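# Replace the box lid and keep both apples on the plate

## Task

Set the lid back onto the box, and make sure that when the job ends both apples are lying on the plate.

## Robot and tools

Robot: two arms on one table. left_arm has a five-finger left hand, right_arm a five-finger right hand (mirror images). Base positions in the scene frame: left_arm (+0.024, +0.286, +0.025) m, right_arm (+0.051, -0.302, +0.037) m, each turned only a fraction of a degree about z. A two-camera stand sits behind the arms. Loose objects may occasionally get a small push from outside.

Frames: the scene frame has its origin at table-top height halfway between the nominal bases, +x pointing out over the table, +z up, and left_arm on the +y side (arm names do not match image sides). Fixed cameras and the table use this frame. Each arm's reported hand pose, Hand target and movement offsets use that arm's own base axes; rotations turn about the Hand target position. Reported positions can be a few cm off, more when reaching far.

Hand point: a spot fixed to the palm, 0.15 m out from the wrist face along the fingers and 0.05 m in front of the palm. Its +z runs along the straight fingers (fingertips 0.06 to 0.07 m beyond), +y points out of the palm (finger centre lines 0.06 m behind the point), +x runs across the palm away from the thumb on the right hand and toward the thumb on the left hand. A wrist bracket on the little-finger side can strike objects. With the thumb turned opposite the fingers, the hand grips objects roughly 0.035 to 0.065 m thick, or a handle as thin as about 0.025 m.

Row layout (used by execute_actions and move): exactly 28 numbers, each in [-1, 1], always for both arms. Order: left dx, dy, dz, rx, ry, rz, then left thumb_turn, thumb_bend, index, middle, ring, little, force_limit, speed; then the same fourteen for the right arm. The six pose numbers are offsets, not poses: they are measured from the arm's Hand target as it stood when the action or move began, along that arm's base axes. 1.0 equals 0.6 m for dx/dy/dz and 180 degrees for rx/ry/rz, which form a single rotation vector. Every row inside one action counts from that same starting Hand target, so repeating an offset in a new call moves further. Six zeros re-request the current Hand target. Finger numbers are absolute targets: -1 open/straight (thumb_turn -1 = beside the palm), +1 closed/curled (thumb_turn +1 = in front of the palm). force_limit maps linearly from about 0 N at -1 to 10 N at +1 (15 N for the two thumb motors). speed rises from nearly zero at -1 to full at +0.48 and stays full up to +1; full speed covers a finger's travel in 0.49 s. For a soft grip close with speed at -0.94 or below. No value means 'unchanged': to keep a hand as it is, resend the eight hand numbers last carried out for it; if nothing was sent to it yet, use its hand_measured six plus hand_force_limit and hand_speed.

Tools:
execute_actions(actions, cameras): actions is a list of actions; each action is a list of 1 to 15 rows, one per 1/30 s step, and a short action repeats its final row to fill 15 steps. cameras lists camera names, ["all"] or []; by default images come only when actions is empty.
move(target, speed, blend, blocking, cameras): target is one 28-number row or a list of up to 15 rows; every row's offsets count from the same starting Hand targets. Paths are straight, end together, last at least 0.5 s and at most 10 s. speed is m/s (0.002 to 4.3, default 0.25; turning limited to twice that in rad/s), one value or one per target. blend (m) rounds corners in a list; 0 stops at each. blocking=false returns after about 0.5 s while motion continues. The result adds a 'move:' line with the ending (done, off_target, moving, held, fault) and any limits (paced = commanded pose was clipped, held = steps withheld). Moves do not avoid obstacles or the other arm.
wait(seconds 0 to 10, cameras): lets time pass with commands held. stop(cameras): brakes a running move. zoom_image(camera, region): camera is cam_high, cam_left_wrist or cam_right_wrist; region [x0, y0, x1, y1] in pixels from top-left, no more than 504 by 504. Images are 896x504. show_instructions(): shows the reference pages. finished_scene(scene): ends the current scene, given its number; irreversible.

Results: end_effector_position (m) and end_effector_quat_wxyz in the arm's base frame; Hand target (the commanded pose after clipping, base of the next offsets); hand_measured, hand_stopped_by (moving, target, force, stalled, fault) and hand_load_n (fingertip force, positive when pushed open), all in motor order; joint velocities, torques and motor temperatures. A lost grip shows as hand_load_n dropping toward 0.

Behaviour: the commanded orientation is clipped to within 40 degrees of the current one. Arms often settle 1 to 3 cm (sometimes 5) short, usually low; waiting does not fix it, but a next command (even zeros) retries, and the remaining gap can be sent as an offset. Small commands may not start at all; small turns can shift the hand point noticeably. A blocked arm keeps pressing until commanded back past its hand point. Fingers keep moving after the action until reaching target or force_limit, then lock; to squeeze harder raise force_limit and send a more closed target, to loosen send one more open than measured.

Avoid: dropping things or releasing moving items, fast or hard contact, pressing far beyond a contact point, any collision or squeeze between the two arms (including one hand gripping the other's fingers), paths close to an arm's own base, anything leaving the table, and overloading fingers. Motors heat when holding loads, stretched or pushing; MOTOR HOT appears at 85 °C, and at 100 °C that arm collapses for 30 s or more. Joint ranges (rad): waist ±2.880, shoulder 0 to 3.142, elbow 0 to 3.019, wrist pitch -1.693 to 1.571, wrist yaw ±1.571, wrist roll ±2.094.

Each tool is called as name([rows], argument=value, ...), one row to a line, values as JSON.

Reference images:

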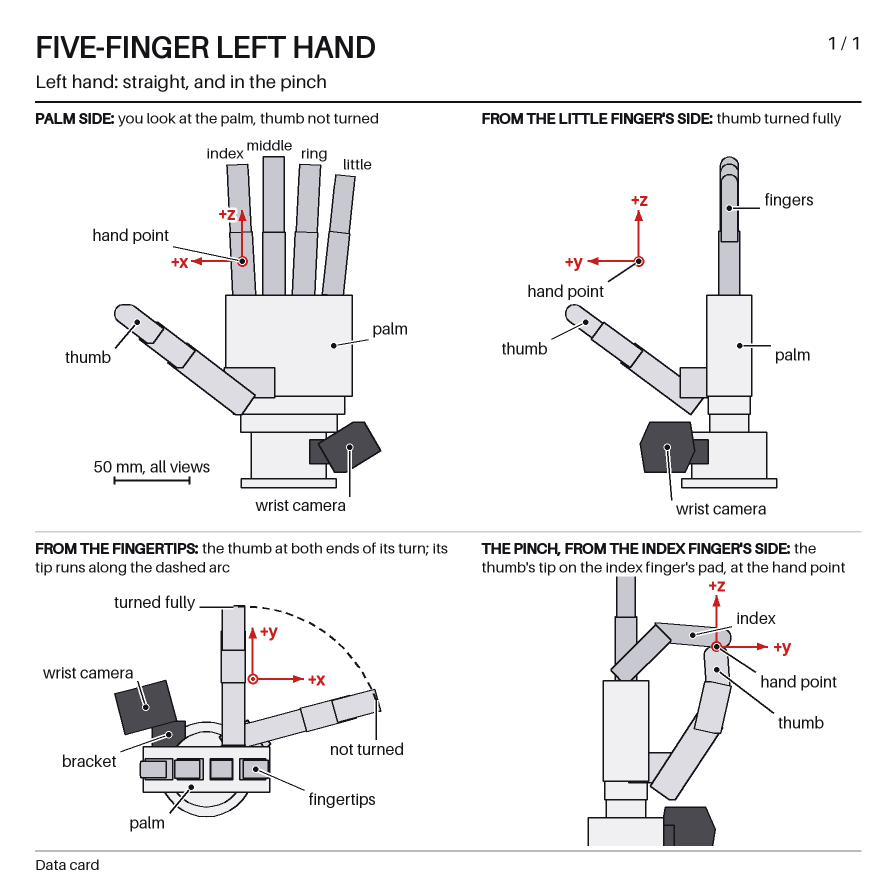

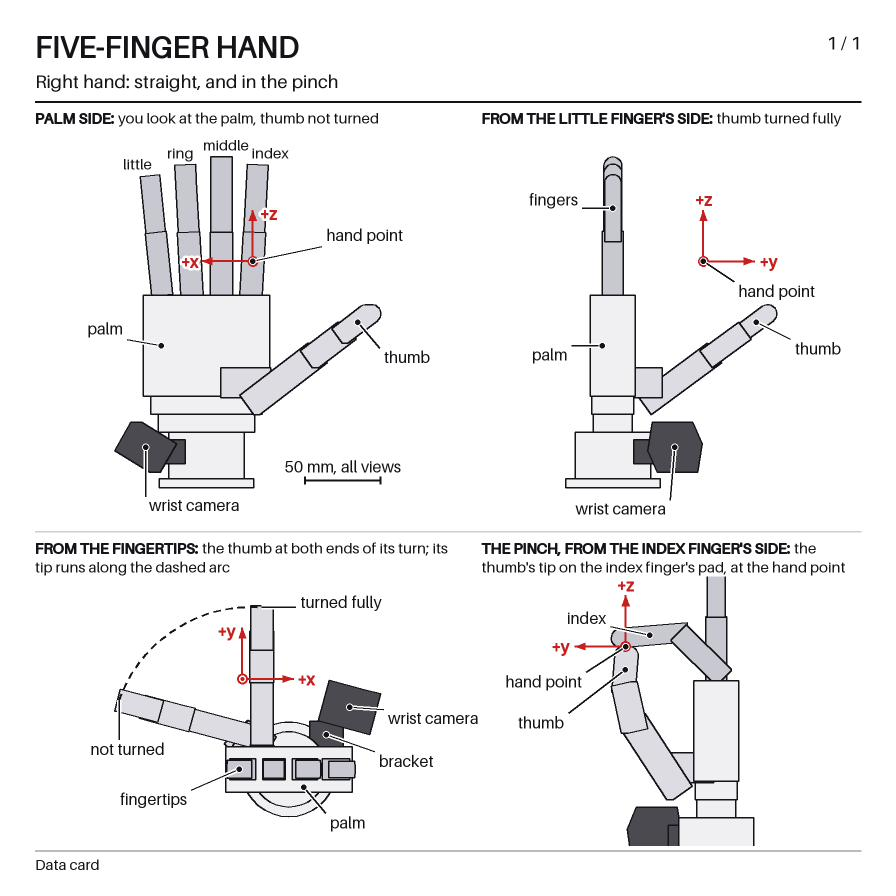

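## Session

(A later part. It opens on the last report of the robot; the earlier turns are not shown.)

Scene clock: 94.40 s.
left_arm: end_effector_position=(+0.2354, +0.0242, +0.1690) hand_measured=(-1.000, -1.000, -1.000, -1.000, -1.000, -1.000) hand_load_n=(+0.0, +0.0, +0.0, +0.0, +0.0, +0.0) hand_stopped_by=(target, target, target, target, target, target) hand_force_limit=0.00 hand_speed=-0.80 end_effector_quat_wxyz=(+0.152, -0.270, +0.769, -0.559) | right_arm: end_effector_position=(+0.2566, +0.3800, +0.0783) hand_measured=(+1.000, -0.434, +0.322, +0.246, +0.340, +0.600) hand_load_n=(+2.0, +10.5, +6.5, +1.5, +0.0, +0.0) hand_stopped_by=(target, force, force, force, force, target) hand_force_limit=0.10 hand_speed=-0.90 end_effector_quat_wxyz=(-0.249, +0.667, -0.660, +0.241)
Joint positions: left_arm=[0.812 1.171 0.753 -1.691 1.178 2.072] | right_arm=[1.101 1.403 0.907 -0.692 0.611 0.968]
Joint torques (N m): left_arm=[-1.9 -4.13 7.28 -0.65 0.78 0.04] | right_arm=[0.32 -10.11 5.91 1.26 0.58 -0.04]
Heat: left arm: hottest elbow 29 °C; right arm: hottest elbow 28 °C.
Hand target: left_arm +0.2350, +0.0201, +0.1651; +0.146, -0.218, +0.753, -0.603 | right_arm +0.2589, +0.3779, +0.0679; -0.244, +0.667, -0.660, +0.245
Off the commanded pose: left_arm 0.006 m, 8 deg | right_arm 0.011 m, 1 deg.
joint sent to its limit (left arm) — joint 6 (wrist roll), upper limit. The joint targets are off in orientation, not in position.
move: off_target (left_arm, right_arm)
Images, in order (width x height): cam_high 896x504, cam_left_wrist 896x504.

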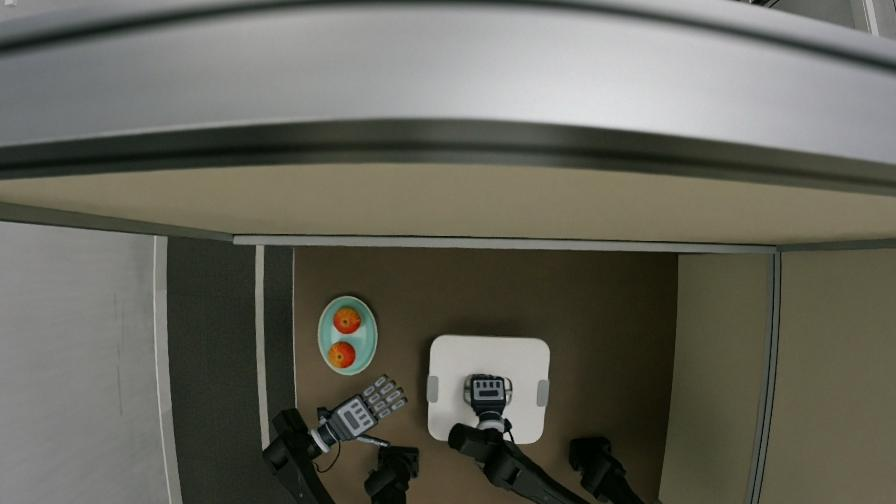

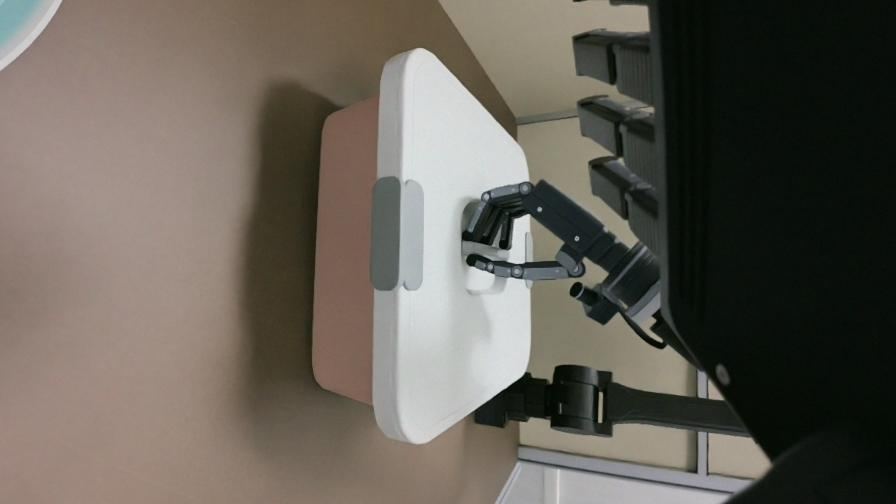

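move(target=[0,0,0,0,0,0,-1,-1,-1,-1,-1,-1,0,-0.8,0,0,-0.0117,0,0,0,1,-0.1,0.6,0.6,0.6,0.6,0.1,-0.9], speed=0.03, cameras=["cam_high","cam_left_wrist"])

zoom_image(camera="cam_left_wrist", region=[300, 40, 500, 250])

zoom_image(camera="cam_left_wrist", region=[300, 250, 500, 460])

Scene clock: 95.57 s.
left_arm: end_effector_position=(+0.2354, +0.0242, +0.1690) hand_measured=(-1.000, -1.000, -1.000, -1.000, -1.000, -1.000) hand_load_n=(-0.5, +0.0, -0.5, +0.0, +0.0, -0.5) hand_stopped_by=(target, target, target, target, target, target) hand_force_limit=0.00 hand_speed=-0.80 end_effector_quat_wxyz=(+0.152, -0.270, +0.769, -0.559) | right_arm: end_effector_position=(+0.2585, +0.3816, +0.0781) hand_measured=(+1.000, -0.434, +0.322, +0.246, +0.340, +0.600) hand_load_n=(+2.0, +10.0, +7.0, +1.0, -0.5, +0.0) hand_stopped_by=(target, force, force, force, force, target) hand_force_limit=0.10 hand_speed=-0.90 end_effector_quat_wxyz=(-0.255, +0.665, -0.659, +0.242)
Joint positions: left_arm=[0.812 1.171 0.753 -1.691 1.178 2.072] | right_arm=[1.101 1.403 0.902 -0.673 0.615 0.963]
Joint torques (N m): left_arm=[-1.96 -4.13 7.27 -0.66 0.78 0.05] | right_arm=[0.38 -9.11 5.7 1.36 0.41 0.01]
Heat: left arm: hottest elbow 29 °C; right arm: hottest elbow 28 °C.
Hand target: left_arm +0.2350, +0.0201, +0.1651; +0.146, -0.218, +0.753, -0.603 | right_arm +0.2589, +0.3779, +0.0609; -0.244, +0.667, -0.660, +0.245
Off the commanded pose: left_arm 0.006 m, 8 deg | right_arm 0.018 m, 1 deg.
joint sent to its limit (left arm) — joint 6 (wrist roll), upper limit. The joint targets are off in orientation, not in position.
move: off_target (left_arm, right_arm)
Images, in order (width x height): cam_high 896x504, cam_left_wrist 896x504.

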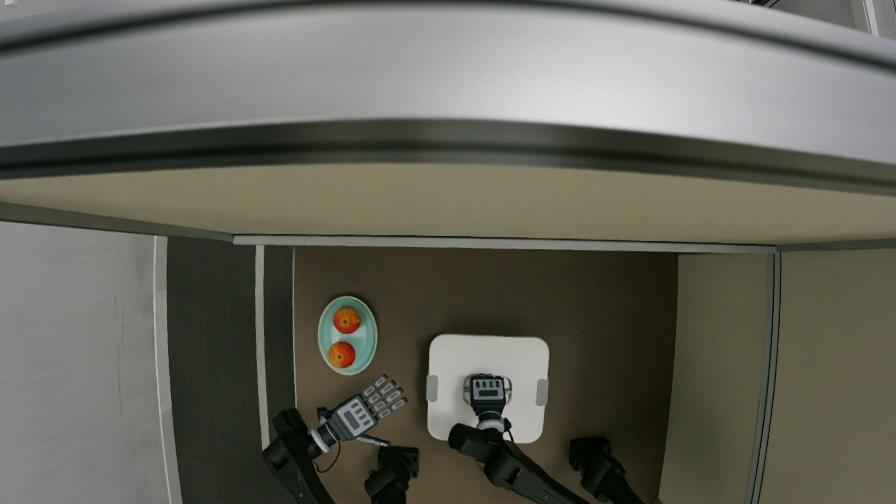

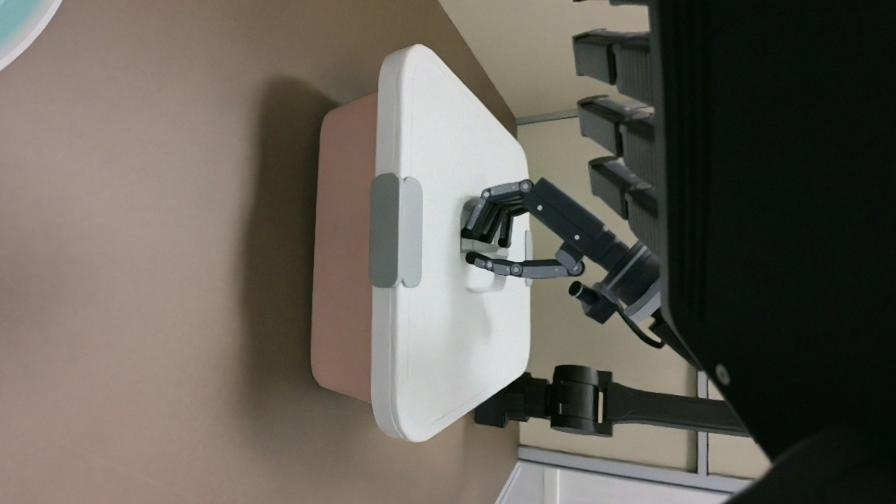

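Scaled by 2.400.

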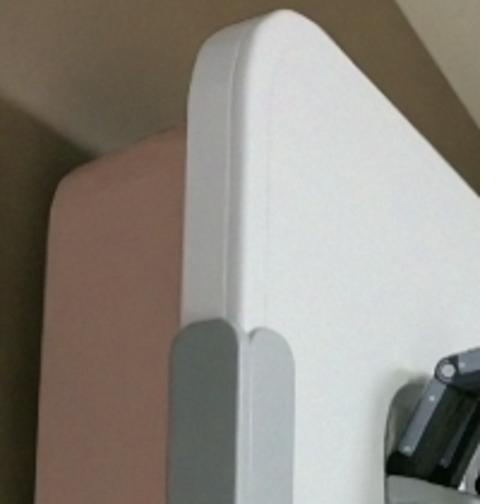

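Scaled by 2.400.

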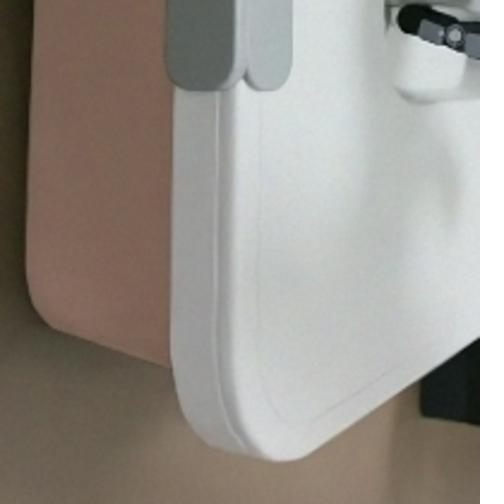

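execute_actions([
  [[0,0,0,0,0,0,-1,-1,-1,-1,-1,-1,0,-0.8,0,0.006,0.02,0,0,0,1,-0.1,0.6,0.6,0.6,0.6,0.1,-0.9]],
  [[0,0,0,0,0,0,-1,-1,-1,-1,-1,-1,0,-0.8,0,0,0,0,0,0,1,-0.6,0.14,0.1,0.14,0.6,-0.4,-0.7]],
  [[0,0,0,0,0,0,-1,-1,-1,-1,-1,-1,0,-0.8,0,0,0,0,0,0,1,-0.6,0.14,0.1,0.14,0.6,-0.4,-0.7]],
], cameras=["cam_left_wrist","cam_right_wrist"])

Scene clock: 98.13 s.
left_arm: end_effector_position=(+0.2354, +0.0242, +0.1690) hand_measured=(-1.000, -1.000, -1.000, -1.000, -1.000, -1.000) hand_load_n=(+0.0, +0.0, +0.0, +0.0, +0.0, +0.0) hand_stopped_by=(target, target, target, target, target, target) hand_force_limit=0.00 hand_speed=-0.80 end_effector_quat_wxyz=(+0.152, -0.270, +0.769, -0.559) | right_arm: end_effector_position=(+0.2592, +0.3816, +0.0833) hand_measured=(+1.000, -0.600, +0.140, +0.102, +0.140, +0.600) hand_load_n=(+0.0, +0.0, +0.0, -4.0, +0.0, +0.0) hand_stopped_by=(target, target, target, target, target, target) hand_force_limit=-0.40 hand_speed=-0.70 end_effector_quat_wxyz=(-0.259, +0.662, -0.660, +0.242)
Joint positions: left_arm=[0.812 1.171 0.753 -1.691 1.178 2.072] | right_arm=[1.101 1.393 0.904 -0.677 0.618 0.966]
Joint torques (N m): left_arm=[-1.96 -4.13 7.27 -0.65 0.78 0.05] | right_arm=[0.73 -9.05 7.39 0.12 0.34 0.02]
Heat: left arm: hottest elbow 29 °C; right arm: hottest elbow 28 °C.
Hand target: left_arm +0.2350, +0.0201, +0.1651; +0.146, -0.218, +0.753, -0.603 | right_arm +0.2590, +0.3815, +0.0731; -0.244, +0.667, -0.660, +0.245
Off the commanded pose: left_arm 0.006 m, 8 deg | right_arm 0.010 m, 2 deg.
joint sent to its limit (left arm) — joint 6 (wrist roll), upper limit. The joint targets are off in orientation, not in position.
Images, in order (width x height): cam_left_wrist 896x504, cam_right_wrist 896x504.

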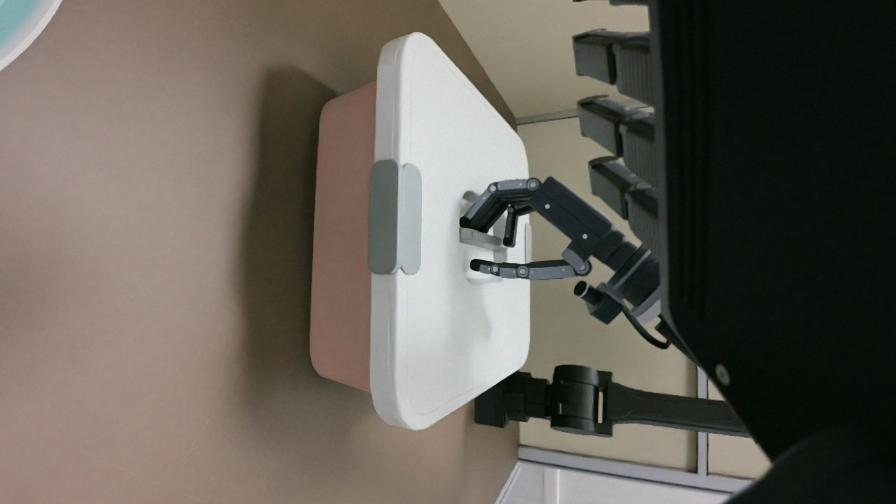

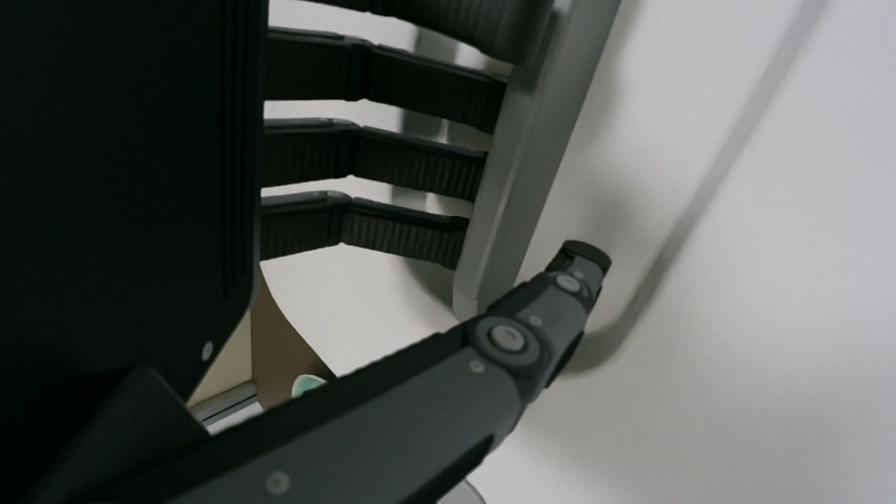

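move(target=[0,0,0,0,0,0,-1,-1,-1,-1,-1,-1,0,-0.8,0.011,0.018,0.095,0,0,0,1,-0.6,0.2,0.17,0.2,0.6,-0.4,-0.3], speed=0.07, cameras=["cam_high","cam_left_wrist","cam_right_wrist"])

Scene clock: 100.10 s.
left_arm: end_effector_position=(+0.2354, +0.0242, +0.1690) hand_measured=(-1.000, -1.000, -1.000, -1.000, -1.000, -1.000) hand_load_n=(-0.5, +0.0, +0.0, +0.0, +0.0, +0.0) hand_stopped_by=(target, target, target, target, target, target) hand_force_limit=0.00 hand_speed=-0.80 end_effector_quat_wxyz=(+0.152, -0.270, +0.769, -0.559) | right_arm: end_effector_position=(+0.2561, +0.3763, +0.1043) hand_measured=(+1.000, -0.600, +0.200, +0.170, +0.200, +0.600) hand_load_n=(+0.0, +0.0, +0.0, +0.0, +0.0, +0.0) hand_stopped_by=(target, target, target, target, target, target) hand_force_limit=-0.40 hand_speed=-0.30 end_effector_quat_wxyz=(-0.222, +0.676, -0.656, +0.252)
Joint positions: left_arm=[0.812 1.171 0.753 -1.691 1.178 2.072] | right_arm=[1.101 1.396 0.989 -0.841 0.617 0.967]
Joint torques (N m): left_arm=[-1.96 -4.13 7.27 -0.65 0.78 0.04] | right_arm=[0.67 -13.22 10.51 0.01 0.38 -0.02]
Heat: left arm: hottest elbow 29 °C; right arm: hottest elbow 28 °C.
Hand target: left_arm +0.2350, +0.0201, +0.1651; +0.146, -0.218, +0.753, -0.603 | right_arm +0.2655, +0.3922, +0.1298; -0.244, +0.667, -0.660, +0.245
Off the commanded pose: left_arm 0.006 m, 8 deg | right_arm 0.032 m, 3 deg.
joint sent to its limit (left arm) — joint 6 (wrist roll), upper limit. The joint targets are off in orientation, not in position.
move: off_target (left_arm, right_arm)

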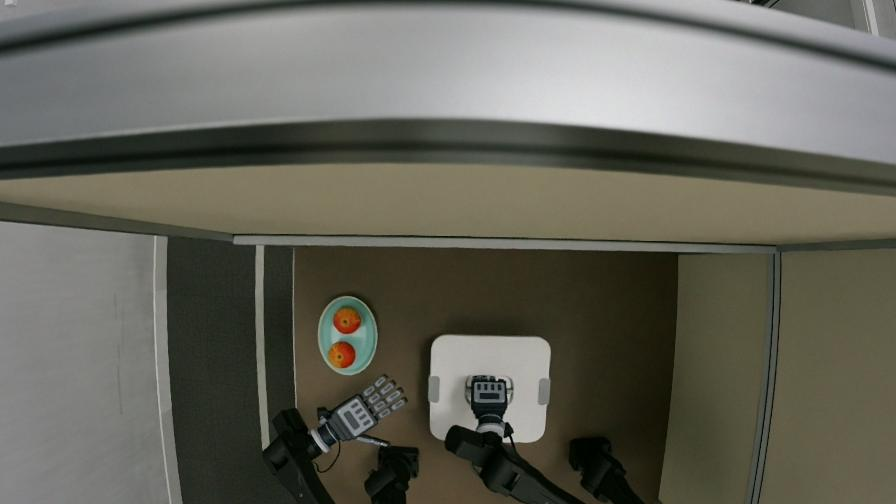

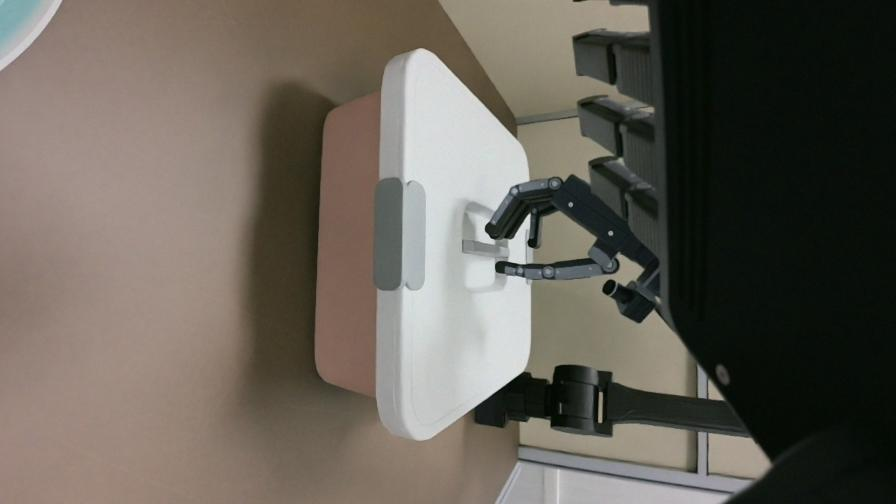

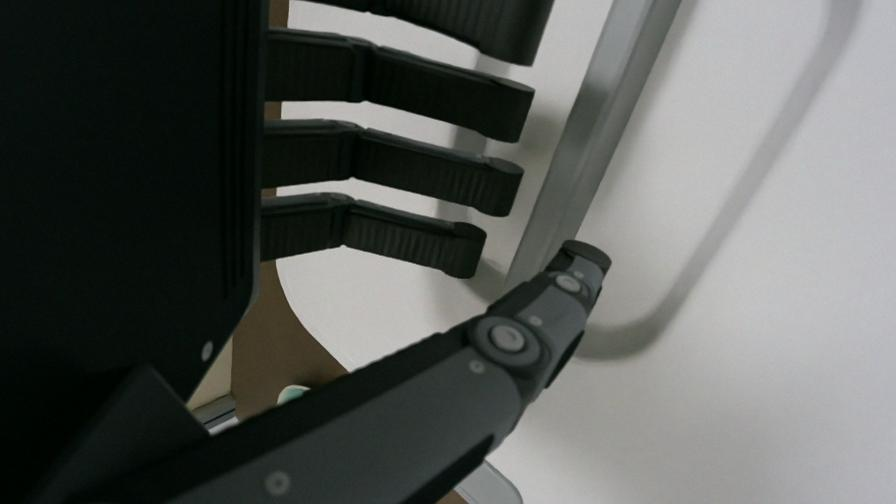

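move(target=[0,0,0,0,0,0,-1,-1,-1,-1,-1,-1,0,-0.8,0.01,0.0,0.16,0,0,0,1,-0.6,0.1,0.1,0.1,0.1,-0.4,-0.3], speed=0.15, cameras=["cam_high","cam_left_wrist"])

zoom_image(camera="cam_left_wrist", region=[300, 40, 500, 250])

zoom_image(camera="cam_left_wrist", region=[300, 250, 500, 460])

zoom_image(camera="cam_high", region=[410, 320, 570, 460])

Scene clock: 101.77 s.
left_arm: end_effector_position=(+0.2354, +0.0242, +0.1690) hand_measured=(-1.000, -1.000, -1.000, -1.000, -1.000, -1.000) hand_load_n=(+0.0, +0.0, +0.0, -0.5, +0.0, -0.5) hand_stopped_by=(target, target, target, target, target, target) hand_force_limit=0.00 hand_speed=-0.80 end_effector_quat_wxyz=(+0.152, -0.270, +0.769, -0.559) | right_arm: end_effector_position=(+0.2621, +0.3823, +0.1995) hand_measured=(+1.000, -0.600, +0.100, +0.100, +0.100, +0.100) hand_load_n=(+0.0, +0.0, +0.0, +0.0, +0.0, +0.0) hand_stopped_by=(target, target, target, target, target, target) hand_force_limit=-0.40 hand_speed=-0.30 end_effector_quat_wxyz=(-0.225, +0.674, -0.657, +0.251)
Joint positions: left_arm=[0.812 1.171 0.753 -1.691 1.178 2.072] | right_arm=[1.094 1.341 1.195 -1.091 0.612 0.962]
Joint torques (N m): left_arm=[-1.96 -4.13 7.27 -0.65 0.78 0.04] | right_arm=[0.21 -12.4 11.25 0.2 0.4 -0.12]
Heat: left arm: hottest elbow 29 °C; right arm: hottest elbow 28 °C.
Hand target: left_arm +0.2350, +0.0201, +0.1651; +0.146, -0.218, +0.753, -0.603 | right_arm +0.2717, +0.3922, +0.2261; -0.244, +0.667, -0.660, +0.245
Off the commanded pose: left_arm 0.006 m, 8 deg | right_arm 0.030 m, 2 deg.
joint sent to its limit (left arm) — joint 6 (wrist roll), upper limit. The joint targets are off in orientation, not in position.
move: off_target (left_arm, right_arm)
Images, in order (width x height): cam_high 896x504, cam_left_wrist 896x504.

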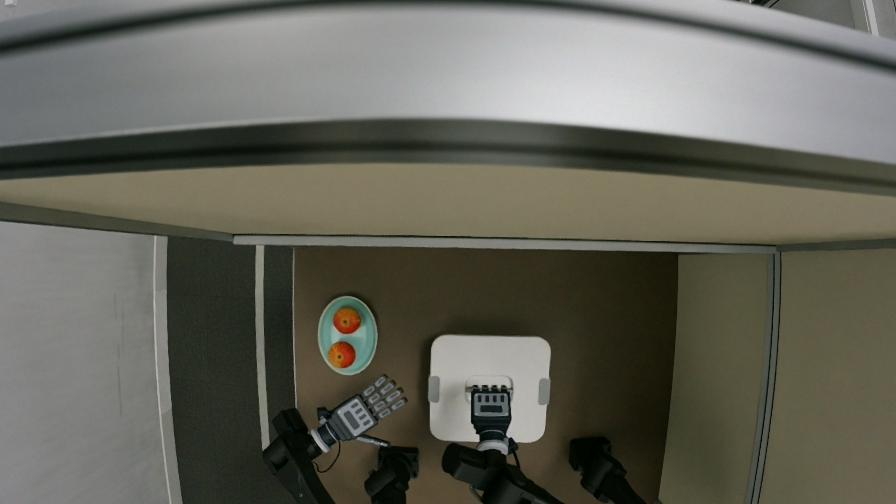

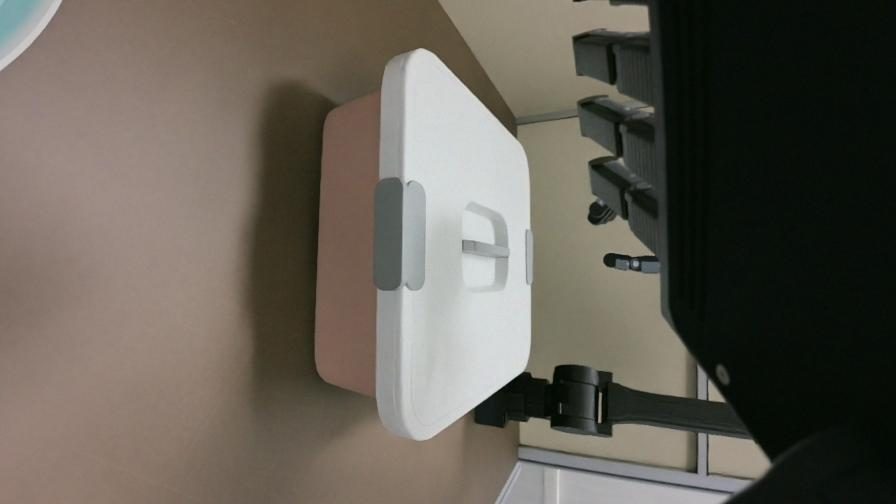

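Scaled by 2.400.

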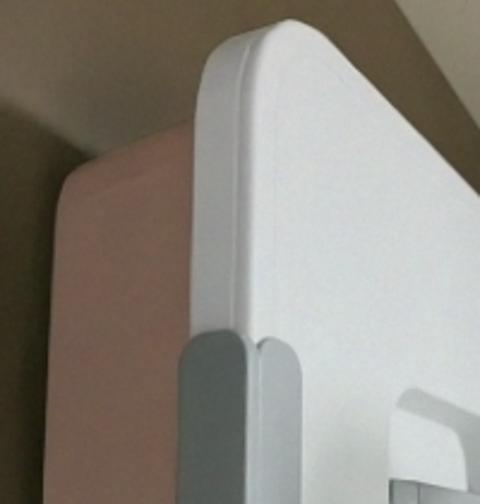

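Scaled by 2.400.

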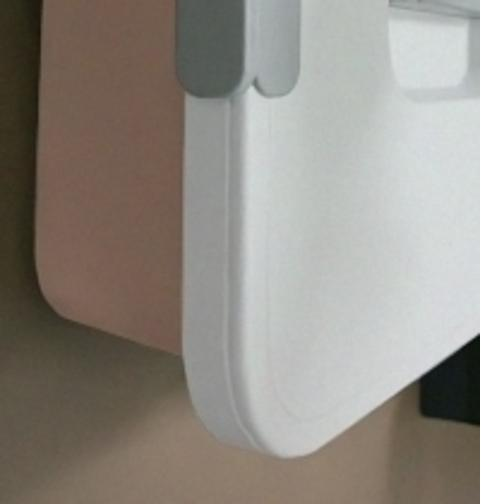

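Scaled by 3.150.

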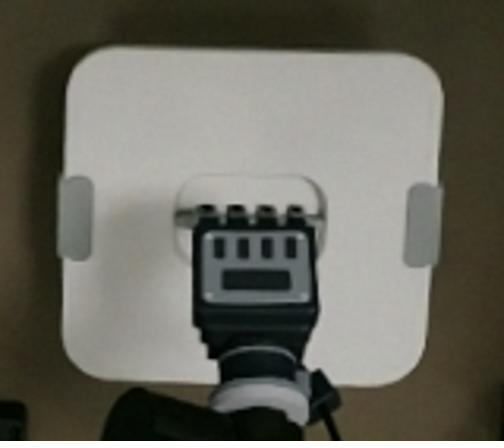

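move([
  [0,0,0,0,0,0,-1,-1,-1,-1,-1,-1,0,-0.8,-0.05,-0.32,0.04,0.059,-0.087,0.157,1,-0.6,0.1,0.1,0.1,0.1,-0.4,-0.3],
  [0,0,0,0,0,0,-1,-1,-1,-1,-1,-1,0,-0.8,-0.0547,-0.6772,-0.109,0.1186,-0.1742,0.3134,-1,-1,-1,-1,-1,-1,-0.4,0],
], speed=[0.35,0.35], blend=[0.08,0], cameras=["cam_high","cam_left_wrist","cam_right_wrist"])

zoom_image(camera="cam_right_wrist", region=[340, 60, 620, 440])

Scene clock: 107.70 s.
left_arm: end_effector_position=(+0.2354, +0.0242, +0.1690) hand_measured=(-1.000, -1.000, -1.000, -1.000, -1.000, -1.000) hand_load_n=(+0.0, +0.0, +0.0, +0.0, +0.0, +0.0) hand_stopped_by=(target, target, target, target, target, target) hand_force_limit=0.00 hand_speed=-0.80 end_effector_quat_wxyz=(+0.152, -0.270, +0.769, -0.559) | right_arm: end_effector_position=(+0.2295, -0.0056, +0.1525) hand_measured=(-1.000, -1.000, -1.000, -1.000, -1.000, -1.000) hand_load_n=(-0.5, +0.0, +0.0, +0.0, +0.0, -0.5) hand_stopped_by=(target, target, target, target, target, target) hand_force_limit=-0.40 hand_speed=0.00 end_effector_quat_wxyz=(-0.573, +0.763, -0.262, +0.142)
Joint positions: left_arm=[0.812 1.171 0.753 -1.691 1.178 2.072] | right_arm=[-0.776 1.174 0.69 -1.65 -1.205 -2.079]
Joint torques (N m): left_arm=[-1.96 -4.07 7.27 -0.65 0.78 0.05] | right_arm=[1.44 -4.01 8.75 -1.11 -0.56 -0.09]
Heat: left arm: hottest elbow 29 °C; right arm: hottest elbow 29 °C.
Hand target: left_arm +0.2350, +0.0201, +0.1651; +0.146, -0.218, +0.753, -0.603 | right_arm +0.2388, -0.0141, +0.1606; -0.603, +0.753, -0.218, +0.145
Off the commanded pose: left_arm 0.006 m, 8 deg | right_arm 0.015 m, 6 deg.
joint sent to its limit (left arm) — joint 6 (wrist roll), upper limit. The joint targets are off in orientation, not in position.
joint sent to its limit (right arm) — joint 6 (wrist roll), lower limit. The joint targets are off in orientation, not in position.
move: off_target (left_arm, right_arm); target 2's new numbers were sent with right_arm's hand 0.015 m and 6 deg from that target

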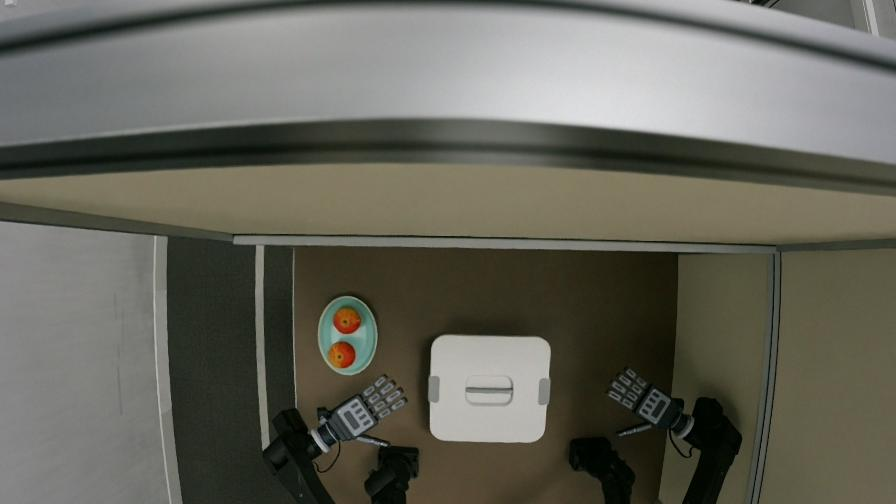

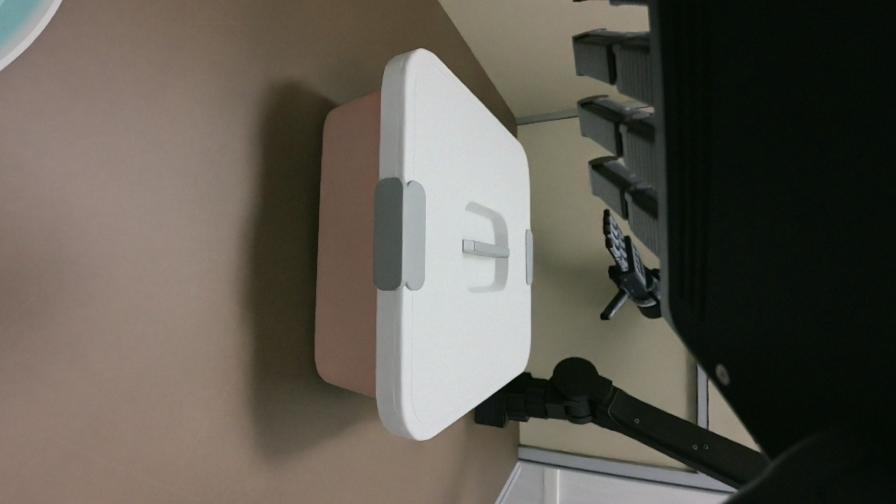

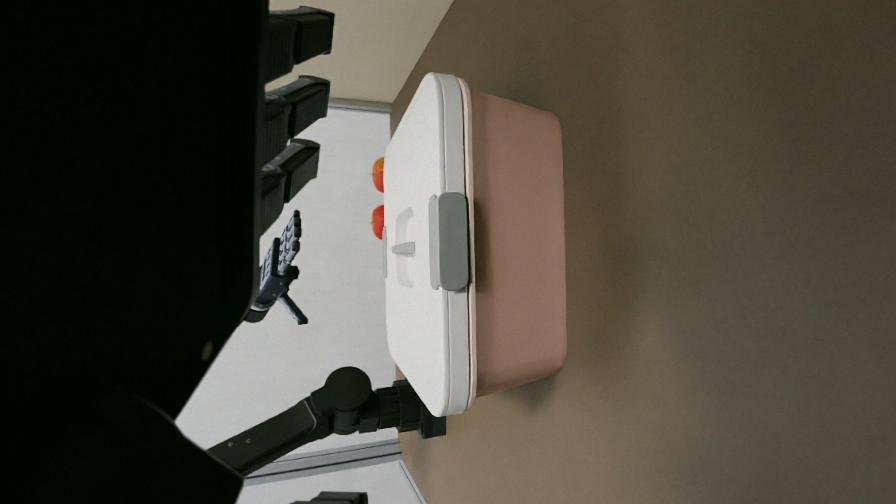

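Scaled by 1.326.

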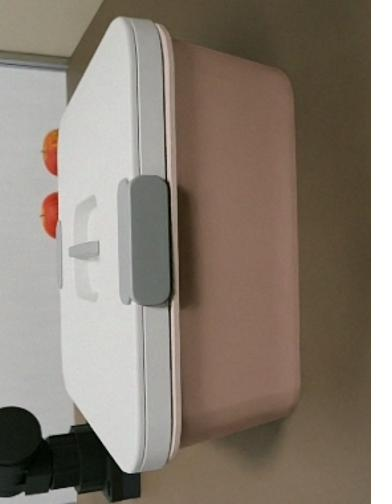

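move([
  [0,0.05,0.0917,0.1194,0.2144,0.3533,1,-0.6,-1,-1,-1,-1,0,-0.3,0,0,0,0,0,0,-1,-1,-1,-1,-1,-1,-0.4,0],
  [0.0167,-0.0917,-0.2167,0.1194,0.2144,0.3533,1,-0.6,-1,-1,-1,-1,0,-0.3,0,0,0,0,0,0,-1,-1,-1,-1,-1,-1,-0.4,0],
], speed=[0.35,0.15], blend=[0.03,0], cameras=["cam_high","cam_left_wrist","cam_right_wrist"])

Scene clock: 118.20 s.
left_arm: end_effector_position=(+0.2455, -0.0301, +0.0393) hand_measured=(+1.000, -0.600, -1.000, -1.000, -1.000, -1.000) hand_load_n=(+0.0, +0.0, +0.0, +0.0, +0.0, +0.0) hand_stopped_by=(target, target, target, target, target, target) hand_force_limit=0.00 hand_speed=-0.30 end_effector_quat_wxyz=(-0.230, +0.721, -0.625, +0.194) | right_arm: end_effector_position=(+0.2295, -0.0056, +0.1525) hand_measured=(-1.000, -1.000, -1.000, -1.000, -1.000, -1.000) hand_load_n=(+0.0, +0.0, +0.0, +0.0, +0.0, +0.0) hand_stopped_by=(target, target, target, target, target, target) hand_force_limit=-0.40 hand_speed=0.00 end_effector_quat_wxyz=(-0.573, +0.763, -0.262, +0.142)
Joint positions: left_arm=[-0.053 0.719 0.353 -0.603 -0.119 -0.158] | right_arm=[-0.776 1.174 0.69 -1.65 -1.205 -2.079]
Joint torques (N m): left_arm=[-1.96 -0.15 9.1 1.68 -0.19 -0.15] | right_arm=[1.73 -4.07 8.68 -1.13 -0.57 -0.1]
Heat: left arm: hottest elbow 29 °C; right arm: hottest elbow 29 °C.
Hand target: left_arm +0.2450, -0.0349, +0.0350; -0.227, +0.720, -0.626, +0.196 | right_arm +0.2388, -0.0141, +0.1606; -0.603, +0.753, -0.218, +0.145
Off the commanded pose: left_arm 0.006 m, 0 deg | right_arm 0.015 m, 6 deg.
joint sent to its limit (right arm) — joint 6 (wrist roll), lower limit. The joint targets are off in orientation, not in position.
move: off_target (right_arm)

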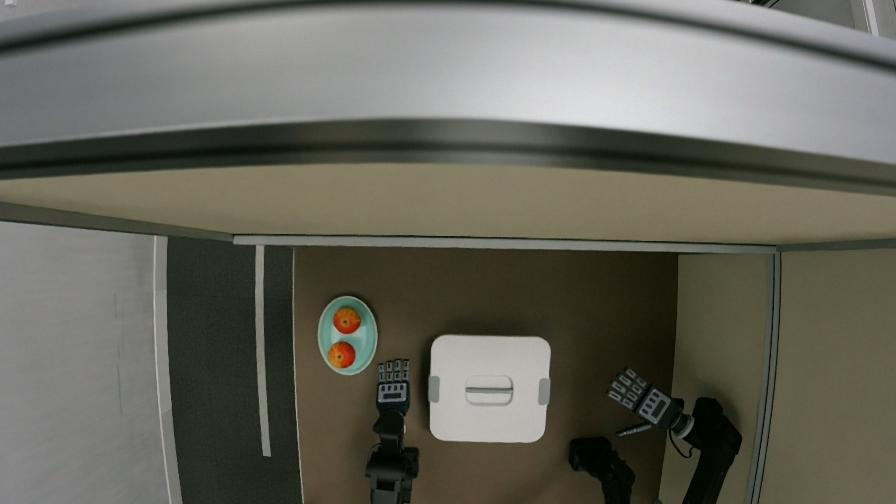

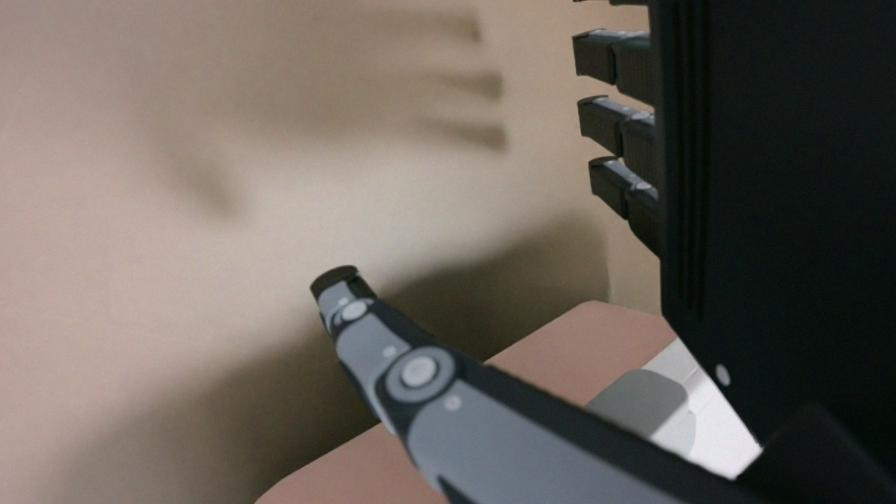

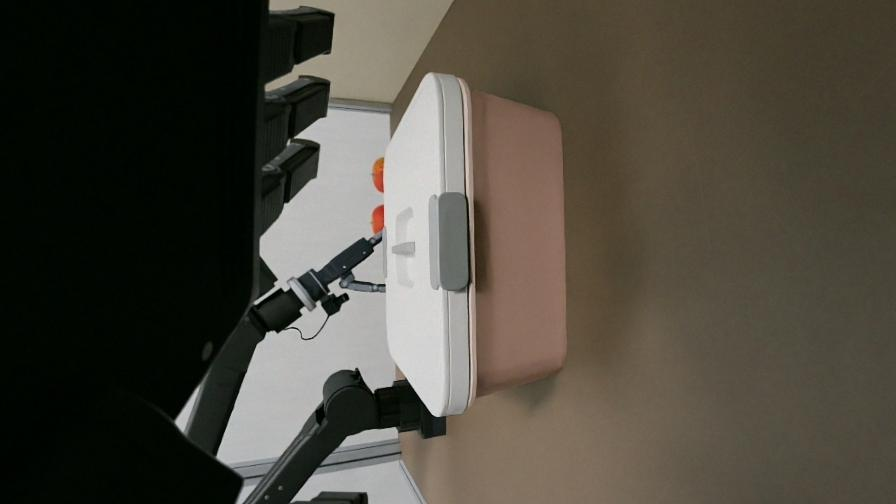

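move(target=[0,-0.0633,0,0,0,0,1,-0.6,-1,-1,-1,-1,0,-0.3,0,0,0,0,0,0,-1,-1,-1,-1,-1,-1,-0.4,0], speed=0.05, cameras=["cam_high","cam_right_wrist"])

zoom_image(camera="cam_high", region=[370, 320, 570, 460])

zoom_image(camera="cam_right_wrist", region=[340, 60, 620, 440])

Scene clock: 120.17 s.
left_arm: end_effector_position=(+0.2419, -0.0672, +0.0326) hand_measured=(+1.000, -0.600, -1.000, -1.000, -1.000, -1.000) hand_load_n=(+0.5, +0.0, +0.0, +0.0, +0.0, +0.0) hand_stopped_by=(target, target, target, target, target, target) hand_force_limit=0.00 hand_speed=-0.30 end_effector_quat_wxyz=(-0.228, +0.721, -0.626, +0.191) | right_arm: end_effector_position=(+0.2295, -0.0056, +0.1525) hand_measured=(-1.000, -1.000, -1.000, -1.000, -1.000, -1.000) hand_load_n=(+0.0, +0.0, +0.0, +0.0, +0.0, +0.0) hand_stopped_by=(target, target, target, target, target, target) hand_force_limit=-0.40 hand_speed=0.00 end_effector_quat_wxyz=(-0.573, +0.763, -0.262, +0.142)
Joint positions: left_arm=[-0.258 0.758 0.353 -0.603 -0.232 -0.332] | right_arm=[-0.776 1.174 0.69 -1.65 -1.205 -2.079]
Joint torques (N m): left_arm=[-1.9 -0.26 10.26 1.2 -0.28 -0.22] | right_arm=[1.2 -4.13 8.76 -1.13 -0.57 -0.08]
Heat: left arm: hottest elbow 28 °C; right arm: hottest elbow 29 °C.
Hand target: left_arm +0.2450, -0.0729, +0.0350; -0.227, +0.720, -0.626, +0.196 | right_arm +0.2388, -0.0141, +0.1606; -0.603, +0.753, -0.218, +0.145
Off the commanded pose: left_arm 0.007 m, 1 deg | right_arm 0.015 m, 6 deg.
joint sent to its limit (right arm) — joint 6 (wrist roll), lower limit. The joint targets are off in orientation, not in position.
move: off_target (right_arm)
Images, in order (width x height): cam_high 896x504, cam_right_wrist 896x504.

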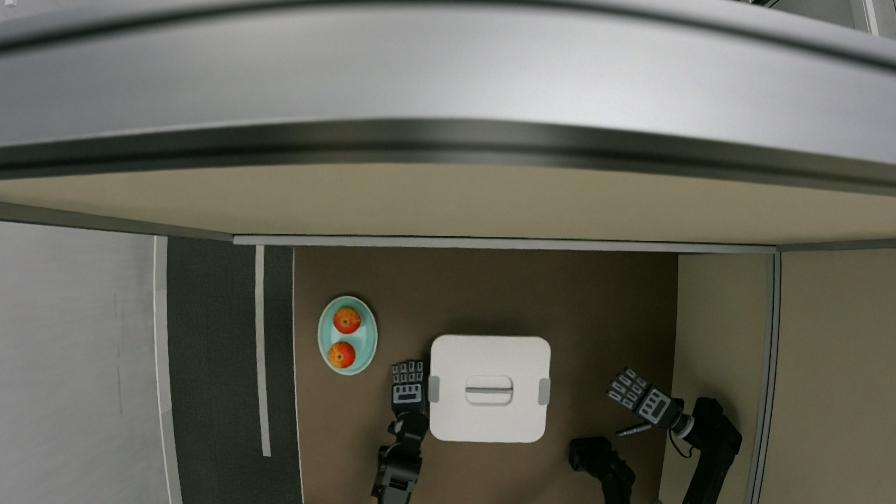

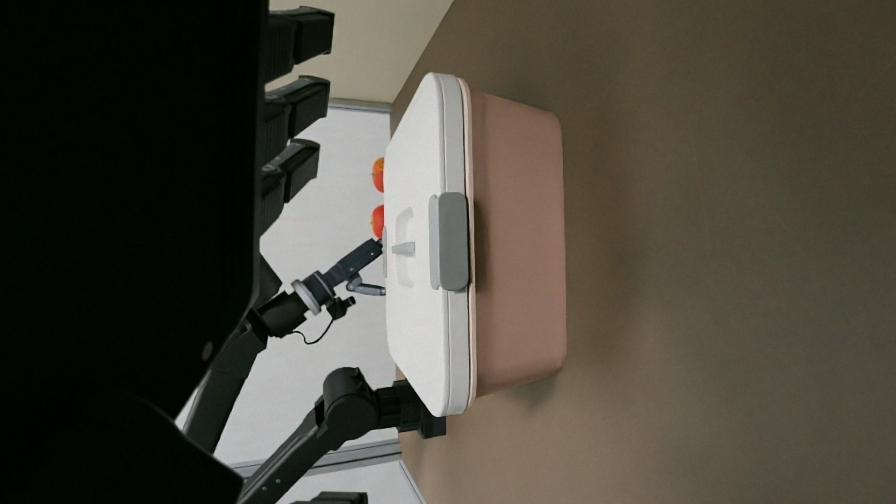

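Scaled by 2.520.

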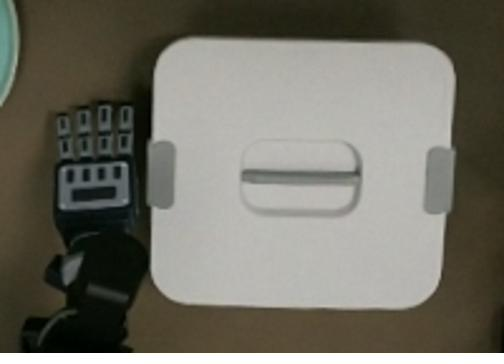

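Scaled by 1.326.

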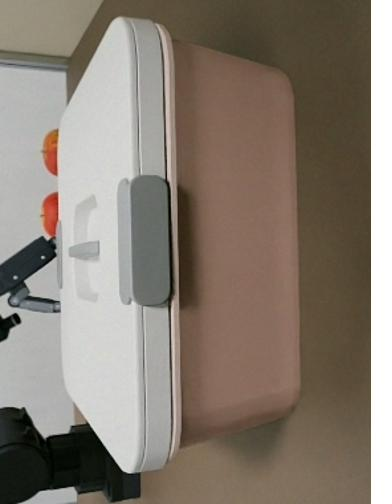

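move(target=[0.005,-0.0217,0,0,0,0,1,-0.6,-1,-1,-1,-1,0,-0.3,0,0,0,0,0,0,-1,-1,-1,-1,-1,-1,-0.4,0], speed=0.04, cameras=["cam_high","cam_right_wrist"])

zoom_image(camera="cam_high", region=[370, 320, 570, 460])

zoom_image(camera="cam_right_wrist", region=[340, 60, 620, 440])

Scene clock: 121.63 s.
left_arm: end_effector_position=(+0.2383, -0.0765, +0.0262) hand_measured=(+1.000, -0.600, -1.000, -1.000, -1.000, -1.000) hand_load_n=(+0.0, +0.0, +0.0, +0.0, +0.0, +0.0) hand_stopped_by=(target, target, target, target, target, target) hand_force_limit=0.00 hand_speed=-0.30 end_effector_quat_wxyz=(-0.226, +0.723, -0.628, +0.182) | right_arm: end_effector_position=(+0.2295, -0.0056, +0.1525) hand_measured=(-1.000, -1.000, -1.000, -1.000, -1.000, -1.000) hand_load_n=(+0.0, +0.0, +0.0, +0.0, +0.0, +0.0) hand_stopped_by=(target, target, target, target, target, target) hand_force_limit=-0.40 hand_speed=0.00 end_effector_quat_wxyz=(-0.573, +0.763, -0.262, +0.142)
Joint positions: left_arm=[-0.315 0.789 0.353 -0.603 -0.265 -0.384] | right_arm=[-0.776 1.174 0.69 -1.65 -1.205 -2.079]
Joint torques (N m): left_arm=[-2.26 -0.44 11.23 1.33 -0.19 -0.28] | right_arm=[1.49 -3.84 8.76 -1.2 -0.54 -0.08]
Heat: left arm: hottest elbow 28 °C; right arm: hottest elbow 29 °C.
Hand target: left_arm +0.2480, -0.0860, +0.0350; -0.227, +0.720, -0.626, +0.196 | right_arm +0.2388, -0.0141, +0.1606; -0.603, +0.753, -0.218, +0.145
Off the commanded pose: left_arm 0.016 m, 2 deg | right_arm 0.015 m, 6 deg.
joint sent to its limit (right arm) — joint 6 (wrist roll), lower limit. The joint targets are off in orientation, not in position.
move: off_target (left_arm, right_arm)
Images, in order (width x height): cam_high 896x504, cam_right_wrist 896x504.

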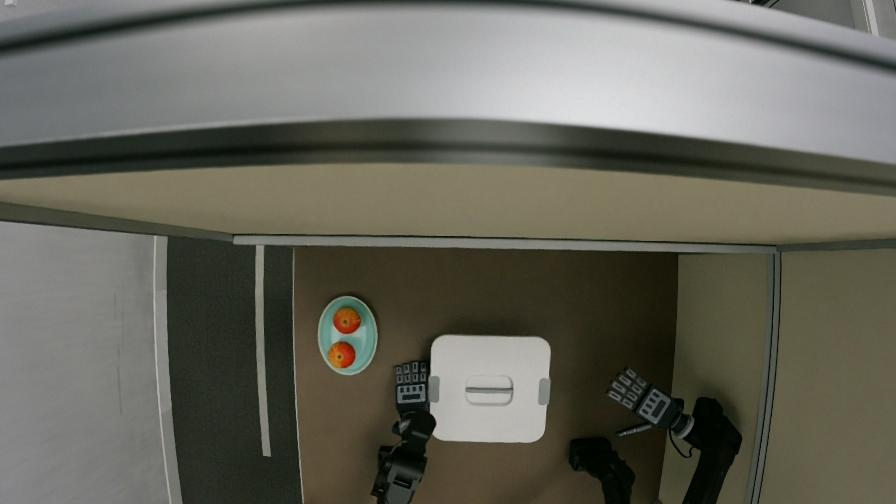

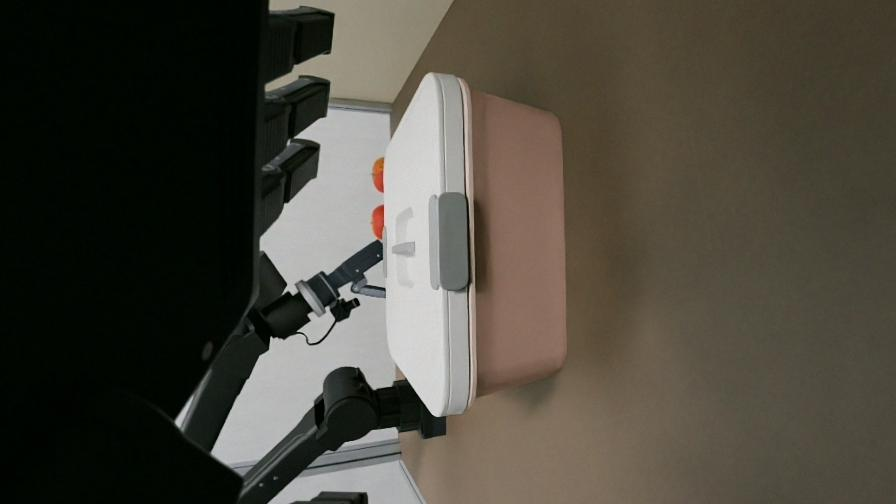

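Scaled by 2.520.

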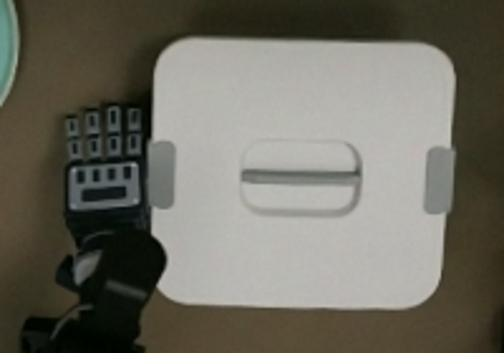

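Scaled by 1.326.

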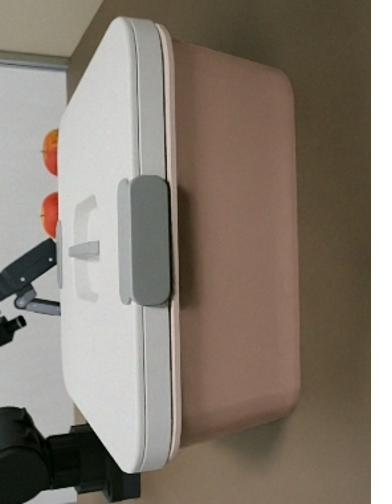

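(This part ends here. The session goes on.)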